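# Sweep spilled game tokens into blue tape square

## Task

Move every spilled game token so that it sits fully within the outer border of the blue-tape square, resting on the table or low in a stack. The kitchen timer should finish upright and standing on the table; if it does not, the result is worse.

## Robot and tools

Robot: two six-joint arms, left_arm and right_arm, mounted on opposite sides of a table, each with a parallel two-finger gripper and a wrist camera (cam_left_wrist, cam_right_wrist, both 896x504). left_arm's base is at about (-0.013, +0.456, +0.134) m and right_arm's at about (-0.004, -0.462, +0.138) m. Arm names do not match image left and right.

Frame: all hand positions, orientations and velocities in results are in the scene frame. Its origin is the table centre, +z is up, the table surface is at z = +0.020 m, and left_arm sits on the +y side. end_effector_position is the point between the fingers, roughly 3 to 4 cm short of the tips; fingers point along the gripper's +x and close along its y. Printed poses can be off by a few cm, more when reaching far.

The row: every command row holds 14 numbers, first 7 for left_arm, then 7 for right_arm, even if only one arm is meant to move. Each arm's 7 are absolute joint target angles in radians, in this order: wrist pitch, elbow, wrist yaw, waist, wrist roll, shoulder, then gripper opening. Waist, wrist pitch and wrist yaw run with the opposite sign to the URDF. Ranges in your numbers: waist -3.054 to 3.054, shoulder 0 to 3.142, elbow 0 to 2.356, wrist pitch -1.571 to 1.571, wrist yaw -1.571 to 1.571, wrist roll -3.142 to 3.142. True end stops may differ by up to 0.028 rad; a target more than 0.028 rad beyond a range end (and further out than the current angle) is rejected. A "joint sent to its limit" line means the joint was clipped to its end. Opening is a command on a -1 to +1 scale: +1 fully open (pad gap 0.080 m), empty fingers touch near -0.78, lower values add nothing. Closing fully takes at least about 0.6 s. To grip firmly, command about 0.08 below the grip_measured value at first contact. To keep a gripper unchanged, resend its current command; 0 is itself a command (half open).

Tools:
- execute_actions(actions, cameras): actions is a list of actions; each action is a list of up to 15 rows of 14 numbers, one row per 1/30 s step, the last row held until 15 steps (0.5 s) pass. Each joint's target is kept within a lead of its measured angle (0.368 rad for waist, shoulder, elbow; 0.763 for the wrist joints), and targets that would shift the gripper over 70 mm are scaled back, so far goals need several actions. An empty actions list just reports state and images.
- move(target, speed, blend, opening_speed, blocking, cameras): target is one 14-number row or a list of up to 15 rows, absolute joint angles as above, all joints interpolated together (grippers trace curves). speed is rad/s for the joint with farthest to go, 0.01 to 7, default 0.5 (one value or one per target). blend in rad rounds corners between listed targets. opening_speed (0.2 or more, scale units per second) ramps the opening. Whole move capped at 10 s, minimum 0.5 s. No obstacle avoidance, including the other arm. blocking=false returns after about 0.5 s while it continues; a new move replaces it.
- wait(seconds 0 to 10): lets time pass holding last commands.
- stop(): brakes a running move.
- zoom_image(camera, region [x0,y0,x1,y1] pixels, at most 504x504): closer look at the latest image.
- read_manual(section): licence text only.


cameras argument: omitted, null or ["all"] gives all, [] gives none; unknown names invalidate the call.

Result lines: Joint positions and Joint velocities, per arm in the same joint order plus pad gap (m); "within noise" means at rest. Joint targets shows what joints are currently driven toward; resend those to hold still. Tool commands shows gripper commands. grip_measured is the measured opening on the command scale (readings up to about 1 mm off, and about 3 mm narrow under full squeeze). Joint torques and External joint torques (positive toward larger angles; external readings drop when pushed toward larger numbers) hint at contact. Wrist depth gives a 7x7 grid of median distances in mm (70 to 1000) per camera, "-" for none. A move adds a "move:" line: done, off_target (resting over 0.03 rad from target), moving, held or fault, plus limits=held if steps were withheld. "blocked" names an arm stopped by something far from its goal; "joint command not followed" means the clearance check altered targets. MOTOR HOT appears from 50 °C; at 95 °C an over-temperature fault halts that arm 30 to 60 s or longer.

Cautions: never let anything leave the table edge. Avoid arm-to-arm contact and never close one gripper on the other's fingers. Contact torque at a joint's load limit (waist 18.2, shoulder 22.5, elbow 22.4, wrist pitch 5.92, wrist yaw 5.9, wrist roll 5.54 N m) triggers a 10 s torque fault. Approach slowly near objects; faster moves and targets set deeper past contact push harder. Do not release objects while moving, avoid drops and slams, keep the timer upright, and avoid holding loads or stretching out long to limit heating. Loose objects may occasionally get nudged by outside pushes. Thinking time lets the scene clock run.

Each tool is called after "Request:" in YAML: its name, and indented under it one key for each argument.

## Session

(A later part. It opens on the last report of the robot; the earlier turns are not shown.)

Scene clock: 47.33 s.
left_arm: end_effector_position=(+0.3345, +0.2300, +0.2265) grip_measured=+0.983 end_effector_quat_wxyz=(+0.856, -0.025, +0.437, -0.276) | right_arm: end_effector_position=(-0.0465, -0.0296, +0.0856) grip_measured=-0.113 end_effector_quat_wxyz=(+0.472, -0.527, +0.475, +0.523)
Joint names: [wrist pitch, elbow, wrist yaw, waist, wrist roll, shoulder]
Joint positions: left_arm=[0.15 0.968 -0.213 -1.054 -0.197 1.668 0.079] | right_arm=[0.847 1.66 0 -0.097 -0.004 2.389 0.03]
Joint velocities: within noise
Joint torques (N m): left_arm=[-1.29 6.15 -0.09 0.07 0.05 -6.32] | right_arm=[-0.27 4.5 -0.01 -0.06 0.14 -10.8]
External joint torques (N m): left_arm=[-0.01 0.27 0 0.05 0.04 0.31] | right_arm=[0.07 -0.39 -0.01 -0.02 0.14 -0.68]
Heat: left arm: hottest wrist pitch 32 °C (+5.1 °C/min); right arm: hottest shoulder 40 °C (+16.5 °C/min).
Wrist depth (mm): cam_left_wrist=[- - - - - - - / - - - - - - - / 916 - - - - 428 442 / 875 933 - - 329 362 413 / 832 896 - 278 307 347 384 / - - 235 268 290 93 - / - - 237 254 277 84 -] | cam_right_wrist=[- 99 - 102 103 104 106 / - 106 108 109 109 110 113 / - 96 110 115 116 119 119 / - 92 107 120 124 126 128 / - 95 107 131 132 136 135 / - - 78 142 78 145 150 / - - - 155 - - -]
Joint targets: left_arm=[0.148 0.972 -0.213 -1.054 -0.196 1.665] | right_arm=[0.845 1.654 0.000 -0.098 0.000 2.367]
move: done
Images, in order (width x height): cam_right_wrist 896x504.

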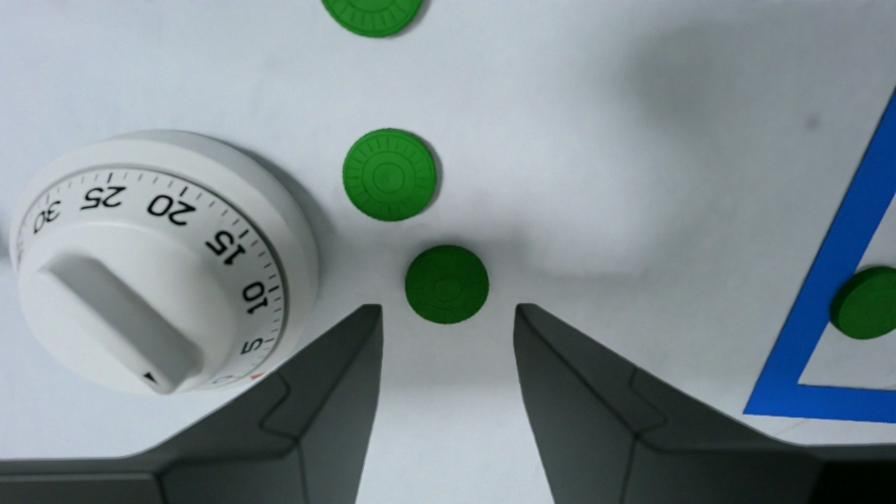

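Request:
move:
  target:
    - [0.148,0.972,-0.213,-1.054,-0.196,1.665,0.9826,0.789,1.638,0,-0.0935,0,2.439,-0.19]
    - [0.148,0.972,-0.213,-1.054,-0.196,1.665,0.9826,0.789,1.638,0,-0.0935,0,2.439,-0.34]
  speed: [0.12,0.12]
  opening_speed: 0.6
  cameras: ["cam_right_wrist"]

Scene clock: 50.30 s.
left_arm: end_effector_position=(+0.3345, +0.2300, +0.2265) grip_measured=+0.983 end_effector_quat_wxyz=(+0.856, -0.025, +0.437, -0.276) | right_arm: end_effector_position=(-0.0461, -0.0300, +0.0651) grip_measured=-0.329 end_effector_quat_wxyz=(+0.472, -0.527, +0.476, +0.523)
Joint names: [wrist pitch, elbow, wrist yaw, waist, wrist roll, shoulder]
Joint positions: left_arm=[0.15 0.968 -0.213 -1.054 -0.197 1.668 0.079] | right_arm=[0.791 1.642 0 -0.096 -0.004 2.429 0.02]
Joint velocities: within noise
Joint torques (N m): left_arm=[-1.28 6.08 -0.09 -0.01 0.07 -6.16] | right_arm=[-0.24 4.53 0 0.17 0.14 -7.57]
External joint torques (N m): left_arm=[-0.03 0.29 0 -0.07 0.06 0.37] | right_arm=[0.08 -0.16 -0.01 0.21 0.14 2.58]
Heat: left arm: hottest wrist pitch 32 °C (+4.8 °C/min); right arm: hottest shoulder 41 °C (+16.7 °C/min).
Wrist depth (mm): cam_left_wrist=[- - - - - - - / - - - - - - - / 933 - - - - 427 446 / 882 940 - - 331 362 416 / 843 885 - 278 307 347 382 / - - 236 269 289 93 - / - - 237 255 275 84 -] | cam_right_wrist=[- 82 - - 84 85 87 / - 86 88 - - 90 - / - - 91 92 96 96 98 / - 81 98 101 100 105 105 / - - 90 102 108 110 113 / - 82 - 116 83 119 122 / - - - 128 - - -]
Joint targets: left_arm=[0.148 0.972 -0.213 -1.054 -0.196 1.665] | right_arm=[0.789 1.638 0.000 -0.093 0.000 2.439]
move: done
Images, in order (width x height): cam_right_wrist 896x504.

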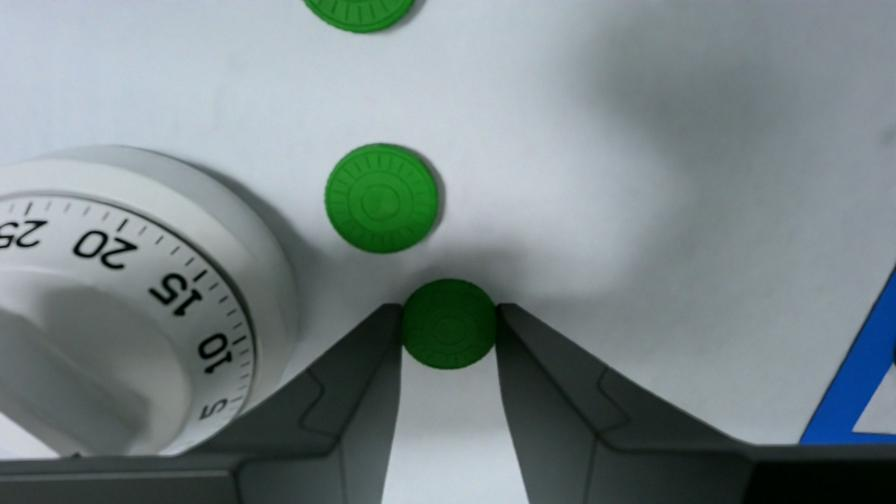

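Request:
move:
  target:
    - [0.148,0.972,-0.213,-1.054,-0.196,1.665,0.9826,0.845,1.674,0,-0.0935,0,2.367,-0.34]
    - [0.148,0.972,-0.213,-1.054,-0.196,1.665,0.9826,0.8657,1.7187,0,0.345,0,2.424,-0.34]
    - [0.148,0.972,-0.213,-1.054,-0.196,1.665,0.9826,0.812,1.682,0,0.345,0,2.461,-0.34]
    - [0.148,0.972,-0.213,-1.054,-0.196,1.665,0.9826,0.812,1.682,0,0.345,0,2.461,-0.19]
  speed: [0.2,0.5,0.12,0.12]
  blend: [0.02,0,0,0]
  opening_speed: 0.5
  cameras: ["cam_right_wrist"]

Scene clock: 53.50 s.
left_arm: end_effector_position=(+0.3345, +0.2300, +0.2265) grip_measured=+0.983 end_effector_quat_wxyz=(+0.856, -0.025, +0.437, -0.276) | right_arm: end_effector_position=(+0.1443, -0.0469, +0.0657) grip_measured=-0.193 end_effector_quat_wxyz=(+0.575, -0.411, +0.579, +0.407)
Joint names: [wrist pitch, elbow, wrist yaw, waist, wrist roll, shoulder]
Joint positions: left_arm=[0.15 0.968 -0.213 -1.054 -0.197 1.668 0.079] | right_arm=[0.814 1.687 -0.002 0.344 -0.004 2.451 0.026]
Joint velocities: within noise
Joint torques (N m): left_arm=[-1.29 6.13 -0.07 -0.07 0.05 -6.29] | right_arm=[-0.23 4.48 0.04 0.01 0.14 -7.68]
External joint torques (N m): left_arm=[0.01 0.18 0.03 -0.12 0.04 0.41] | right_arm=[0.1 -0.29 0.04 0.03 0.14 2.61]
Heat: left arm: hottest wrist pitch 33 °C (+5.6 °C/min); right arm: hottest shoulder 41 °C (+15.7 °C/min).
Wrist depth (mm): cam_left_wrist=[- - - - - - - / - - - - - - - / 923 - - - - 427 445 / 884 932 - - 333 365 415 / 842 889 - 277 308 348 375 / - - 236 269 289 93 - / - - 237 255 275 84 -] | cam_right_wrist=[- 82 - 83 84 85 87 / - 86 88 - 88 90 - / - 92 93 92 92 97 99 / - 95 97 101 100 105 105 / - 103 98 103 104 110 113 / 111 111 72 116 81 119 123 / - - - 128 - - -]
Joint targets: left_arm=[0.148 0.972 -0.213 -1.054 -0.196 1.665] | right_arm=[0.812 1.682 0.000 0.345 0.000 2.461]
move: done
Images, in order (width x height): cam_right_wrist 896x504.

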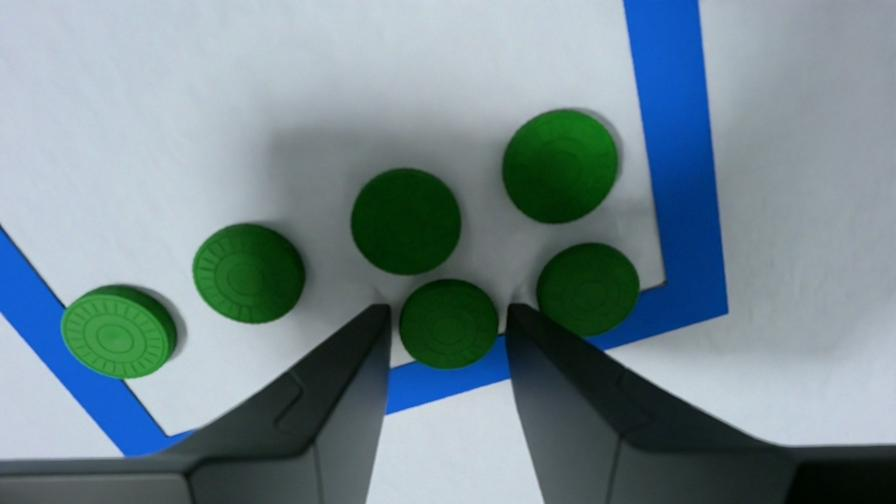

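Request:
move:
  target:
    - [0.148,0.972,-0.213,-1.054,-0.196,1.665,0.9826,0.866,1.719,0,0.345,0,2.391,-0.19]
    - [0.148,0.972,-0.213,-1.054,-0.196,1.665,0.9826,0.9355,1.867,0,-0.124,0.785,2.5025,-0.11]
  speed: [0.2,0.9]
  blend: [0.01,0]
  opening_speed: 0.6
  cameras: ["cam_right_wrist"]

Scene clock: 57.33 s.
left_arm: end_effector_position=(+0.3345, +0.2300, +0.2265) grip_measured=+0.983 end_effector_quat_wxyz=(+0.856, -0.025, +0.437, -0.276) | right_arm: end_effector_position=(-0.0616, -0.0024, +0.0862) grip_measured=-0.113 end_effector_quat_wxyz=(+0.634, -0.312, +0.634, +0.312)
Joint names: [wrist pitch, elbow, wrist yaw, waist, wrist roll, shoulder]
Joint positions: left_arm=[0.15 0.968 -0.213 -1.054 -0.197 1.668 0.079] | right_arm=[0.934 1.855 0 -0.123 0.781 2.491 0.03]
Joint velocities: within noise
Joint torques (N m): left_arm=[-1.28 6.12 -0.09 -0.06 0.07 -6.2] | right_arm=[0.03 6.92 -0.05 -0.03 0.15 -7.89]
External joint torques (N m): left_arm=[0 0.23 0 -0.09 0.05 0.43] | right_arm=[0.33 1.91 -0.02 0.11 0.16 2.84]
Heat: left arm: hottest wrist pitch 33 °C (+5.2 °C/min); right arm: hottest shoulder 42 °C (+15.7 °C/min).
Wrist depth (mm): cam_left_wrist=[- - - - - - - / - - - - - - - / 923 - - - - 424 443 / 884 960 - - 330 364 417 / 841 894 - 277 307 348 383 / - - 235 268 290 93 - / - - 237 254 276 84 -] | cam_right_wrist=[- 98 - 102 104 105 108 / - 106 107 110 110 112 115 / - 110 110 115 116 119 121 / - 117 119 120 124 127 130 / - 125 125 130 133 136 138 / 131 131 78 137 78 145 151 / - - - 123 - - -]
Joint targets: left_arm=[0.148 0.972 -0.213 -1.054 -0.196 1.665] | right_arm=[0.936 1.867 0.000 -0.124 0.785 2.503]
move: done
Images, in order (width x height): cam_right_wrist 896x504.

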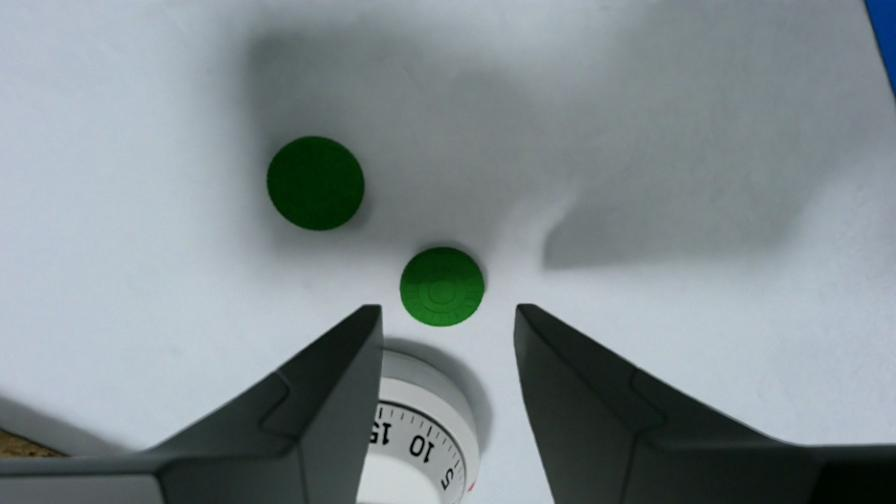

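Request:
zoom_image:
  camera: "cam_right_wrist"
  region: [340, 220, 580, 500]

Scaled by 1.800 from the camera's 896x504 image, which has a finer 1280x720 frame.

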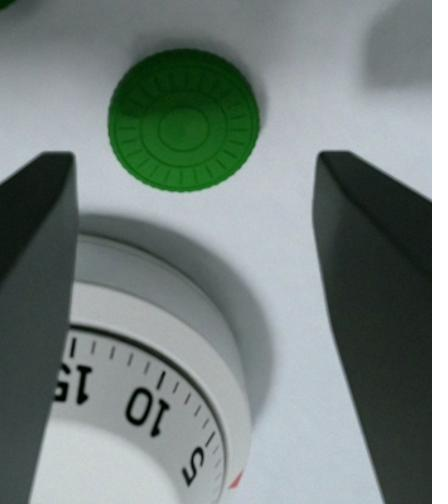

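Request:
move:
  target:
    - [0.148,0.972,-0.213,-1.054,-0.196,1.665,0.9826,0.8816,1.829,0,-0.124,0.785,2.538,-0.11]
    - [0.148,0.972,-0.213,-1.054,-0.196,1.665,0.9826,0.8816,1.829,0,-0.124,0.785,2.538,-0.34]
  speed: [0.12,0.12]
  opening_speed: 0.6
  cameras: ["cam_right_wrist"]

Scene clock: 60.33 s.
left_arm: end_effector_position=(+0.3345, +0.2300, +0.2265) grip_measured=+0.983 end_effector_quat_wxyz=(+0.856, -0.025, +0.437, -0.276) | right_arm: end_effector_position=(-0.0616, -0.0031, +0.0663) grip_measured=-0.329 end_effector_quat_wxyz=(+0.634, -0.313, +0.635, +0.311)
Joint names: [wrist pitch, elbow, wrist yaw, waist, wrist roll, shoulder]
Joint positions: left_arm=[0.15 0.968 -0.213 -1.054 -0.197 1.668 0.079] | right_arm=[0.883 1.836 0.001 -0.123 0.781 2.526 0.02]
Joint velocities: within noise
Joint torques (N m): left_arm=[-1.28 6.12 -0.09 -0.03 0.07 -6.32] | right_arm=[-0.15 4.5 -0.06 -0.12 0.13 -7.88]
External joint torques (N m): left_arm=[0.02 0.16 -0.01 -0.01 0.05 0.36] | right_arm=[0.13 -0.28 -0.03 -0.08 0.13 2.71]
Heat: left arm: hottest wrist pitch 33 °C (+5.1 °C/min); right arm: hottest shoulder 41 °C (+13.1 °C/min).
Wrist depth (mm): cam_left_wrist=[- - - - - - - / - - - - - - - / 933 - - - - 424 445 / 880 944 - - 332 363 414 / 841 894 - 278 308 348 383 / - - 236 268 289 93 - / - - 237 254 277 84 -] | cam_right_wrist=[- 82 - 84 86 87 89 / - 86 88 - 91 92 94 / - 91 88 95 97 97 101 / - 95 99 101 101 107 107 / - 104 103 103 109 113 114 / 109 110 - 114 83 120 124 / - - - 104 - - -]
Joint targets: left_arm=[0.148 0.972 -0.213 -1.054 -0.196 1.665] | right_arm=[0.882 1.829 0.000 -0.124 0.785 2.538]
move: done
Images, in order (width x height): cam_right_wrist 896x504.

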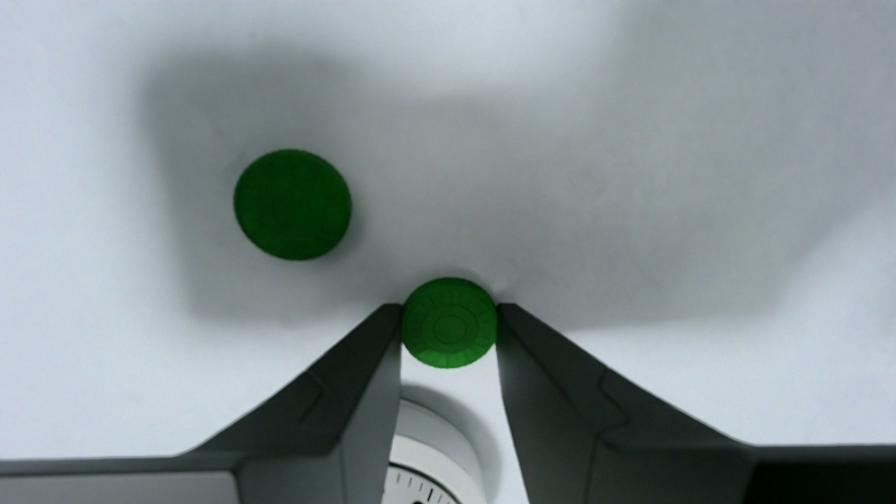

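Request:
move:
  target:
    - [0.148,0.972,-0.213,-1.054,-0.196,1.665,0.9826,0.9355,1.867,0,-0.124,0.785,2.4695,-0.34]
    - [0.148,0.972,-0.213,-1.054,-0.196,1.665,0.9826,0.8085,1.575,0,0.1891,0,2.3244,-0.34]
    - [0.148,0.972,-0.213,-1.054,-0.196,1.665,0.9826,0.753,1.559,0,0.1891,0,2.397,-0.34]
    - [0.148,0.972,-0.213,-1.054,-0.196,1.665,0.9826,0.753,1.559,0,0.1891,0,2.397,-0.19]
  speed: [0.2,0.7,0.12,0.12]
  blend: [0.01,0,0,0]
  opening_speed: 0.5
  cameras: ["cam_right_wrist"]

Scene clock: 64.03 s.
left_arm: end_effector_position=(+0.3345, +0.2300, +0.2265) grip_measured=+0.983 end_effector_quat_wxyz=(+0.856, -0.025, +0.437, -0.276) | right_arm: end_effector_position=(+0.0747, -0.0482, +0.0652) grip_measured=-0.193 end_effector_quat_wxyz=(+0.543, -0.452, +0.548, +0.448)
Joint names: [wrist pitch, elbow, wrist yaw, waist, wrist roll, shoulder]
Joint positions: left_arm=[0.15 0.968 -0.213 -1.054 -0.197 1.668 0.079] | right_arm=[0.755 1.563 0 0.189 0.004 2.388 0.026]
Joint velocities: within noise
Joint torques (N m): left_arm=[-1.31 6.08 -0.09 -0.04 0.05 -6.3] | right_arm=[-0.23 4.44 0 -0.13 -0.13 -7.38]
External joint torques (N m): left_arm=[-0.04 0.23 -0.01 -0.02 0.03 0.31] | right_arm=[0.06 -0.08 -0.01 -0.1 -0.13 2.37]
Heat: left arm: hottest wrist pitch 33 °C (+4.1 °C/min); right arm: hottest shoulder 42 °C (+14.2 °C/min).
Wrist depth (mm): cam_left_wrist=[- - - - - - - / - - - - - - - / 917 - - - - 425 442 / 884 948 - - 332 363 417 / 839 907 - 277 305 348 383 / - - 237 269 290 93 - / - - 237 255 275 84 -] | cam_right_wrist=[- 82 - 83 84 86 87 / - 87 88 - 91 90 90 / - 93 94 - 93 96 100 / - 97 99 103 101 104 103 / - 106 98 105 109 112 113 / 111 112 72 117 82 119 123 / - - - 129 - - -]
Joint targets: left_arm=[0.148 0.972 -0.213 -1.054 -0.196 1.665] | right_arm=[0.753 1.559 0.000 0.189 0.000 2.397]
move: done
Images, in order (width x height): cam_right_wrist 896x504.

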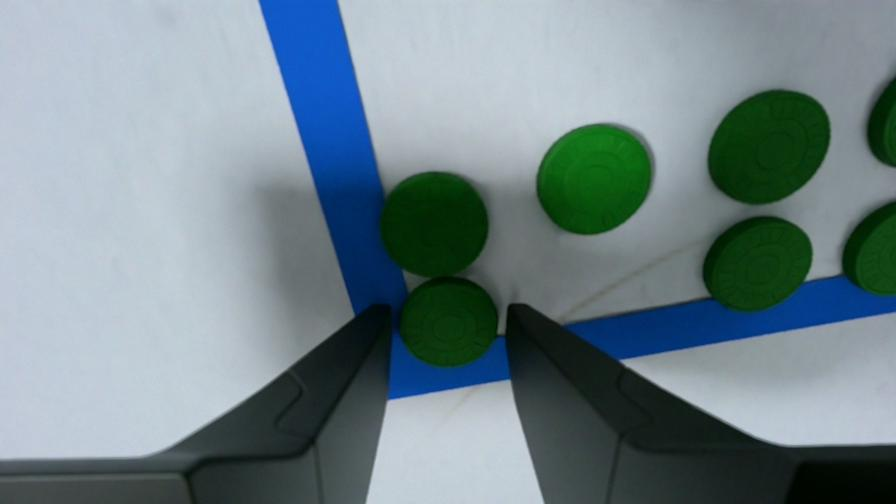

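Request:
move:
  target:
    - [0.148,0.972,-0.213,-1.054,-0.196,1.665,0.9826,0.8085,1.595,0,0.1891,0,2.324,-0.19]
    - [0.148,0.972,-0.213,-1.054,-0.196,1.665,0.9826,1.1175,2.2442,0,-0.1338,0,2.6975,-0.11]
  speed: [0.2,0.8]
  blend: [0.01,0]
  opening_speed: 0.6
  cameras: ["cam_right_wrist"]

Scene clock: 67.07 s.
left_arm: end_effector_position=(+0.3345, +0.2300, +0.2265) grip_measured=+0.983 end_effector_quat_wxyz=(+0.856, -0.025, +0.437, -0.276) | right_arm: end_effector_position=(-0.0713, +0.0376, +0.0866) grip_measured=-0.113 end_effector_quat_wxyz=(+0.467, -0.532, +0.466, +0.532)
Joint names: [wrist pitch, elbow, wrist yaw, waist, wrist roll, shoulder]
Joint positions: left_arm=[0.15 0.968 -0.213 -1.054 -0.197 1.668 0.079] | right_arm=[1.116 2.231 -0.001 -0.133 0.003 2.685 0.03]
Joint velocities: within noise
Joint torques (N m): left_arm=[-1.32 6.11 -0.1 0.04 0.07 -6.25] | right_arm=[0.01 7.28 0.01 -0.06 -0.12 -8.68]
External joint torques (N m): left_arm=[-0.03 0.23 -0.01 0.03 0.06 0.38] | right_arm=[0.35 1.95 0 -0.09 -0.12 3.08]
Heat: left arm: hottest wrist pitch 33 °C (+4.1 °C/min); right arm: hottest shoulder 42 °C (+13.2 °C/min).
Wrist depth (mm): cam_left_wrist=[- - - - - - - / - - - - - - - / 926 - - - - 426 444 / 882 954 - - 331 363 415 / 863 902 - 278 307 349 382 / - - 236 267 288 94 - / - - 237 256 276 84 -] | cam_right_wrist=[- 97 99 - 100 102 103 / - 105 106 106 106 109 110 / - 109 110 113 114 116 117 / - 117 117 118 122 123 126 / - 125 123 126 129 133 134 / 131 132 78 139 78 141 145 / - - - 151 - - -]
Joint targets: left_arm=[0.148 0.972 -0.213 -1.054 -0.196 1.665] | right_arm=[1.117 2.244 0.000 -0.134 0.000 2.698]
move: done
Images, in order (width x height): cam_right_wrist 896x504.

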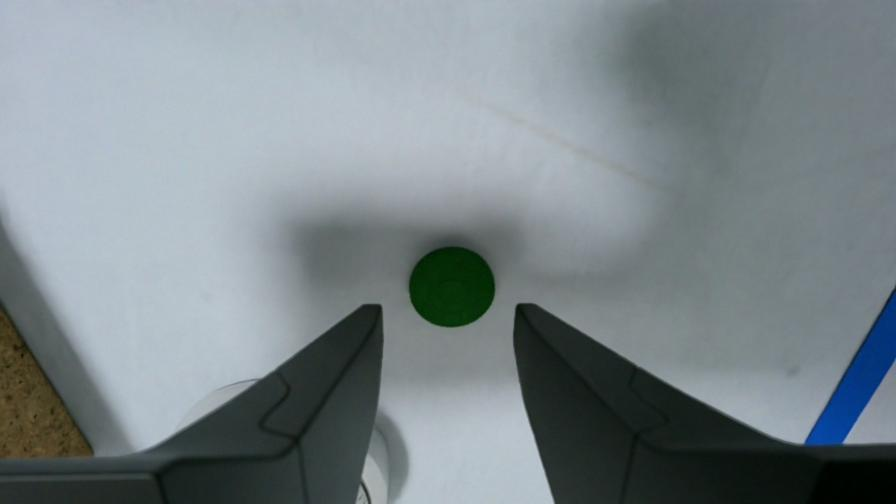

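Request:
move:
  target:
    - [0.148,0.972,-0.213,-1.054,-0.196,1.665,0.9826,1.0638,2.199,0,-0.1338,0,2.726,-0.11]
    - [0.148,0.972,-0.213,-1.054,-0.196,1.665,0.9826,1.0638,2.199,0,-0.1338,0,2.726,-0.34]
  speed: [0.12,0.12]
  opening_speed: 0.6
  cameras: ["cam_right_wrist"]

Request:
move:
  target:
    - [0.148,0.972,-0.213,-1.054,-0.196,1.665,0.9826,1.1175,2.244,0,-0.1338,0,2.6645,-0.34]
    - [0.148,0.972,-0.213,-1.054,-0.196,1.665,0.9826,0.8317,1.6255,0,0.269,0,2.3516,-0.34]
    - [0.148,0.972,-0.213,-1.054,-0.196,1.665,0.9826,0.7774,1.6125,0,0.269,0,2.423,-0.34]
    - [0.148,0.972,-0.213,-1.054,-0.196,1.665,0.9826,0.7774,1.6125,0,0.269,0,2.423,-0.19]
  speed: [0.2,0.7,0.12,0.12]
  blend: [0.02,0,0,0]
  opening_speed: 0.5
  cameras: ["cam_right_wrist"]

Scene clock: 69.13 s.
left_arm: end_effector_position=(+0.3345, +0.2300, +0.2265) grip_measured=+0.983 end_effector_quat_wxyz=(+0.856, -0.025, +0.437, -0.276) | right_arm: end_effector_position=(-0.0725, +0.0376, +0.0678) grip_measured=-0.328 end_effector_quat_wxyz=(+0.466, -0.531, +0.466, +0.533)
Joint names: [wrist pitch, elbow, wrist yaw, waist, wrist roll, shoulder]
Joint positions: left_arm=[0.15 0.968 -0.213 -1.054 -0.197 1.668 0.079] | right_arm=[1.065 2.207 0.001 -0.135 0.003 2.712 0.02]
Joint velocities: within noise
Joint torques (N m): left_arm=[-1.29 6.17 -0.07 -0.01 0.07 -6.28] | right_arm=[-0.16 4.67 -0.06 -0.01 -0.11 -8.5]
External joint torques (N m): left_arm=[0.04 0.16 0.01 0.01 0.05 0.45] | right_arm=[0.16 -0.55 -0.06 0.01 -0.11 3.21]
Heat: left arm: hottest wrist pitch 33 °C (+3.0 °C/min); right arm: hottest shoulder 42 °C (+12.2 °C/min).
Wrist depth (mm): cam_left_wrist=[- - - - - - - / - - - - - - - / 932 - - - - 426 440 / 891 951 - - 330 364 413 / 858 905 - 277 307 346 382 / - - 235 267 290 93 - / - - 237 256 277 84 -] | cam_right_wrist=[- 82 - 83 84 85 86 / - 87 88 - - 90 90 / - 92 94 94 96 96 98 / - 96 98 101 100 104 104 / - 105 103 103 108 110 112 / 111 111 - 115 83 118 122 / - - - 127 - - -]
Joint targets: left_arm=[0.148 0.972 -0.213 -1.054 -0.196 1.665] | right_arm=[1.064 2.199 0.000 -0.134 0.000 2.726]
move: done
Images, in order (width x height): cam_right_wrist 896x504.

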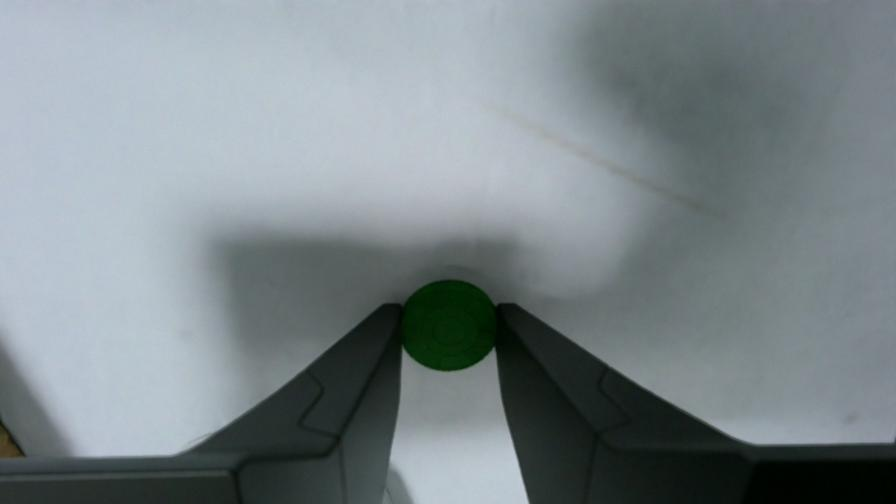

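Scene clock: 72.13 s.
left_arm: end_effector_position=(+0.3345, +0.2300, +0.2265) grip_measured=+0.983 end_effector_quat_wxyz=(+0.856, -0.025, +0.437, -0.276) | right_arm: end_effector_position=(+0.1096, -0.0472, +0.0658) grip_measured=-0.193 end_effector_quat_wxyz=(+0.561, -0.430, +0.564, +0.426)
Joint names: [wrist pitch, elbow, wrist yaw, waist, wrist roll, shoulder]
Joint positions: left_arm=[0.15 0.968 -0.213 -1.054 -0.197 1.668 0.079] | right_arm=[0.78 1.616 -0.002 0.268 0.003 2.414 0.026]
Joint velocities: within noise
Joint torques (N m): left_arm=[-1.3 6.11 -0.08 -0.03 0.05 -6.23] | right_arm=[-0.25 4.54 0.04 0.11 -0.11 -7.57]
External joint torques (N m): left_arm=[0 0.16 0.01 -0.03 0.03 0.45] | right_arm=[0.04 -0.07 0.04 0.12 -0.11 2.43]
Heat: left arm: hottest wrist pitch 33 °C (+3.0 °C/min); right arm: hottest shoulder 42 °C (+11.2 °C/min).
Wrist depth (mm): cam_left_wrist=[- - - - - - - / - - - - - - - / 930 - - - - 426 446 / 879 944 - - 330 364 413 / 846 892 - 277 306 346 381 / - - 236 269 291 93 - / - - 237 255 276 84 -] | cam_right_wrist=[- 82 - 83 85 86 87 / - 87 88 - 90 90 91 / - 93 94 93 91 97 99 / - 96 97 102 101 101 105 / - 106 103 105 - 113 114 / 111 112 72 117 82 119 123 / - - - 129 - - -]
Joint targets: left_arm=[0.148 0.972 -0.213 -1.054 -0.196 1.665] | right_arm=[0.778 1.612 0.000 0.269 0.000 2.423]
move: done
Images, in order (width x height): cam_right_wrist 896x504.

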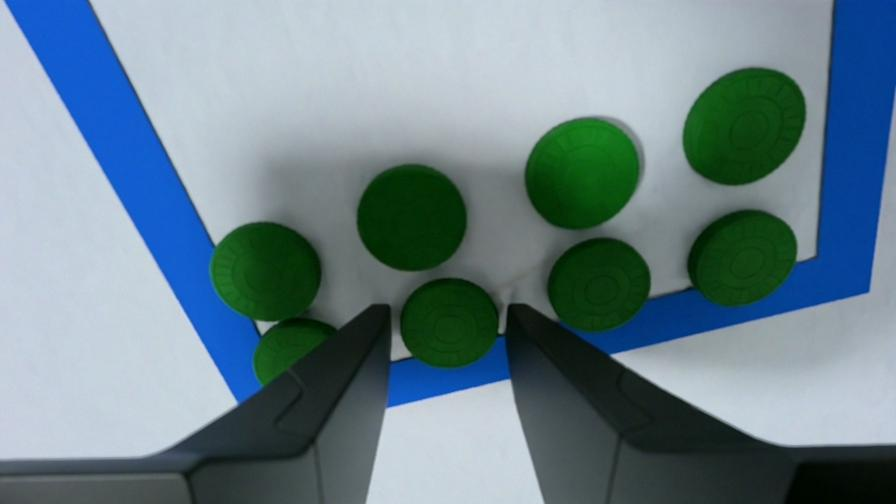

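Request:
move:
  target:
    - [0.148,0.972,-0.213,-1.054,-0.196,1.665,0.9826,0.8317,1.645,0,0.269,0,2.352,-0.19]
    - [0.148,0.972,-0.213,-1.054,-0.196,1.665,0.9826,1.191,1.818,0,0.055,0,1.779,-0.19]
  speed: [0.2,0.9]
  blend: [0.02,0]
  cameras: ["cam_right_wrist"]

Scene clock: 73.80 s.
left_arm: end_effector_position=(+0.3345, +0.2300, +0.2265) grip_measured=+0.983 end_effector_quat_wxyz=(+0.856, -0.025, +0.437, -0.276) | right_arm: end_effector_position=(+0.0178, -0.0564, +0.3678) grip_measured=-0.193 end_effector_quat_wxyz=(+0.608, -0.376, +0.398, +0.575)
Joint names: [wrist pitch, elbow, wrist yaw, waist, wrist roll, shoulder]
Joint positions: left_arm=[0.15 0.968 -0.213 -1.054 -0.197 1.668 0.079] | right_arm=[1.191 1.814 -0.001 0.055 0.003 1.782 0.026]
Joint velocities: within noise
Joint torques (N m): left_arm=[-1.29 6.13 -0.08 -0.04 0.08 -6.19] | right_arm=[-0.81 6.84 0.03 -0.08 -0.11 -6.68]
External joint torques (N m): left_arm=[-0.01 0.26 0.01 -0.07 0.06 0.38] | right_arm=[0.1 1.09 0.02 -0.05 -0.11 0.58]
Heat: left arm: hottest wrist pitch 33 °C (+3.0 °C/min); right arm: hottest shoulder 42 °C (+11.0 °C/min).
Wrist depth (mm): cam_left_wrist=[- - - - - - - / - - - - - - - / 923 - - - - 428 442 / 886 943 - - 332 363 417 / 858 901 - 277 305 347 385 / - - 235 268 288 93 - / - - 237 255 274 84 -] | cam_right_wrist=[404 404 413 419 427 428 - / 403 406 413 417 423 429 - / 400 405 413 418 423 428 - / 401 381 411 419 423 427 - / 402 408 399 415 426 431 - / 404 - 72 418 82 430 - / - - - 417 - - -]
Joint targets: left_arm=[0.148 0.972 -0.213 -1.054 -0.196 1.665] | right_arm=[1.191 1.818 0.000 0.055 0.000 1.779]
move: done
Images, in order (width x height): cam_right_wrist 896x504.

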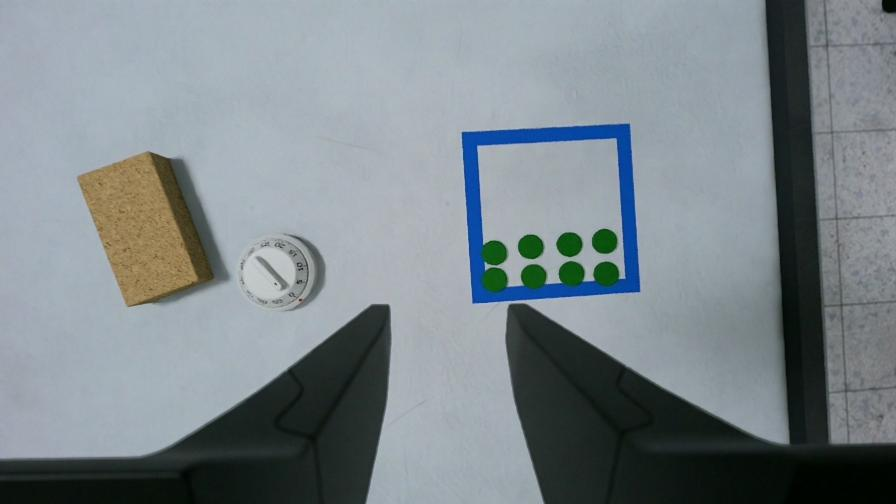

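Request:
finished_scene:
  scene: 2

The scene is finished: the task was done.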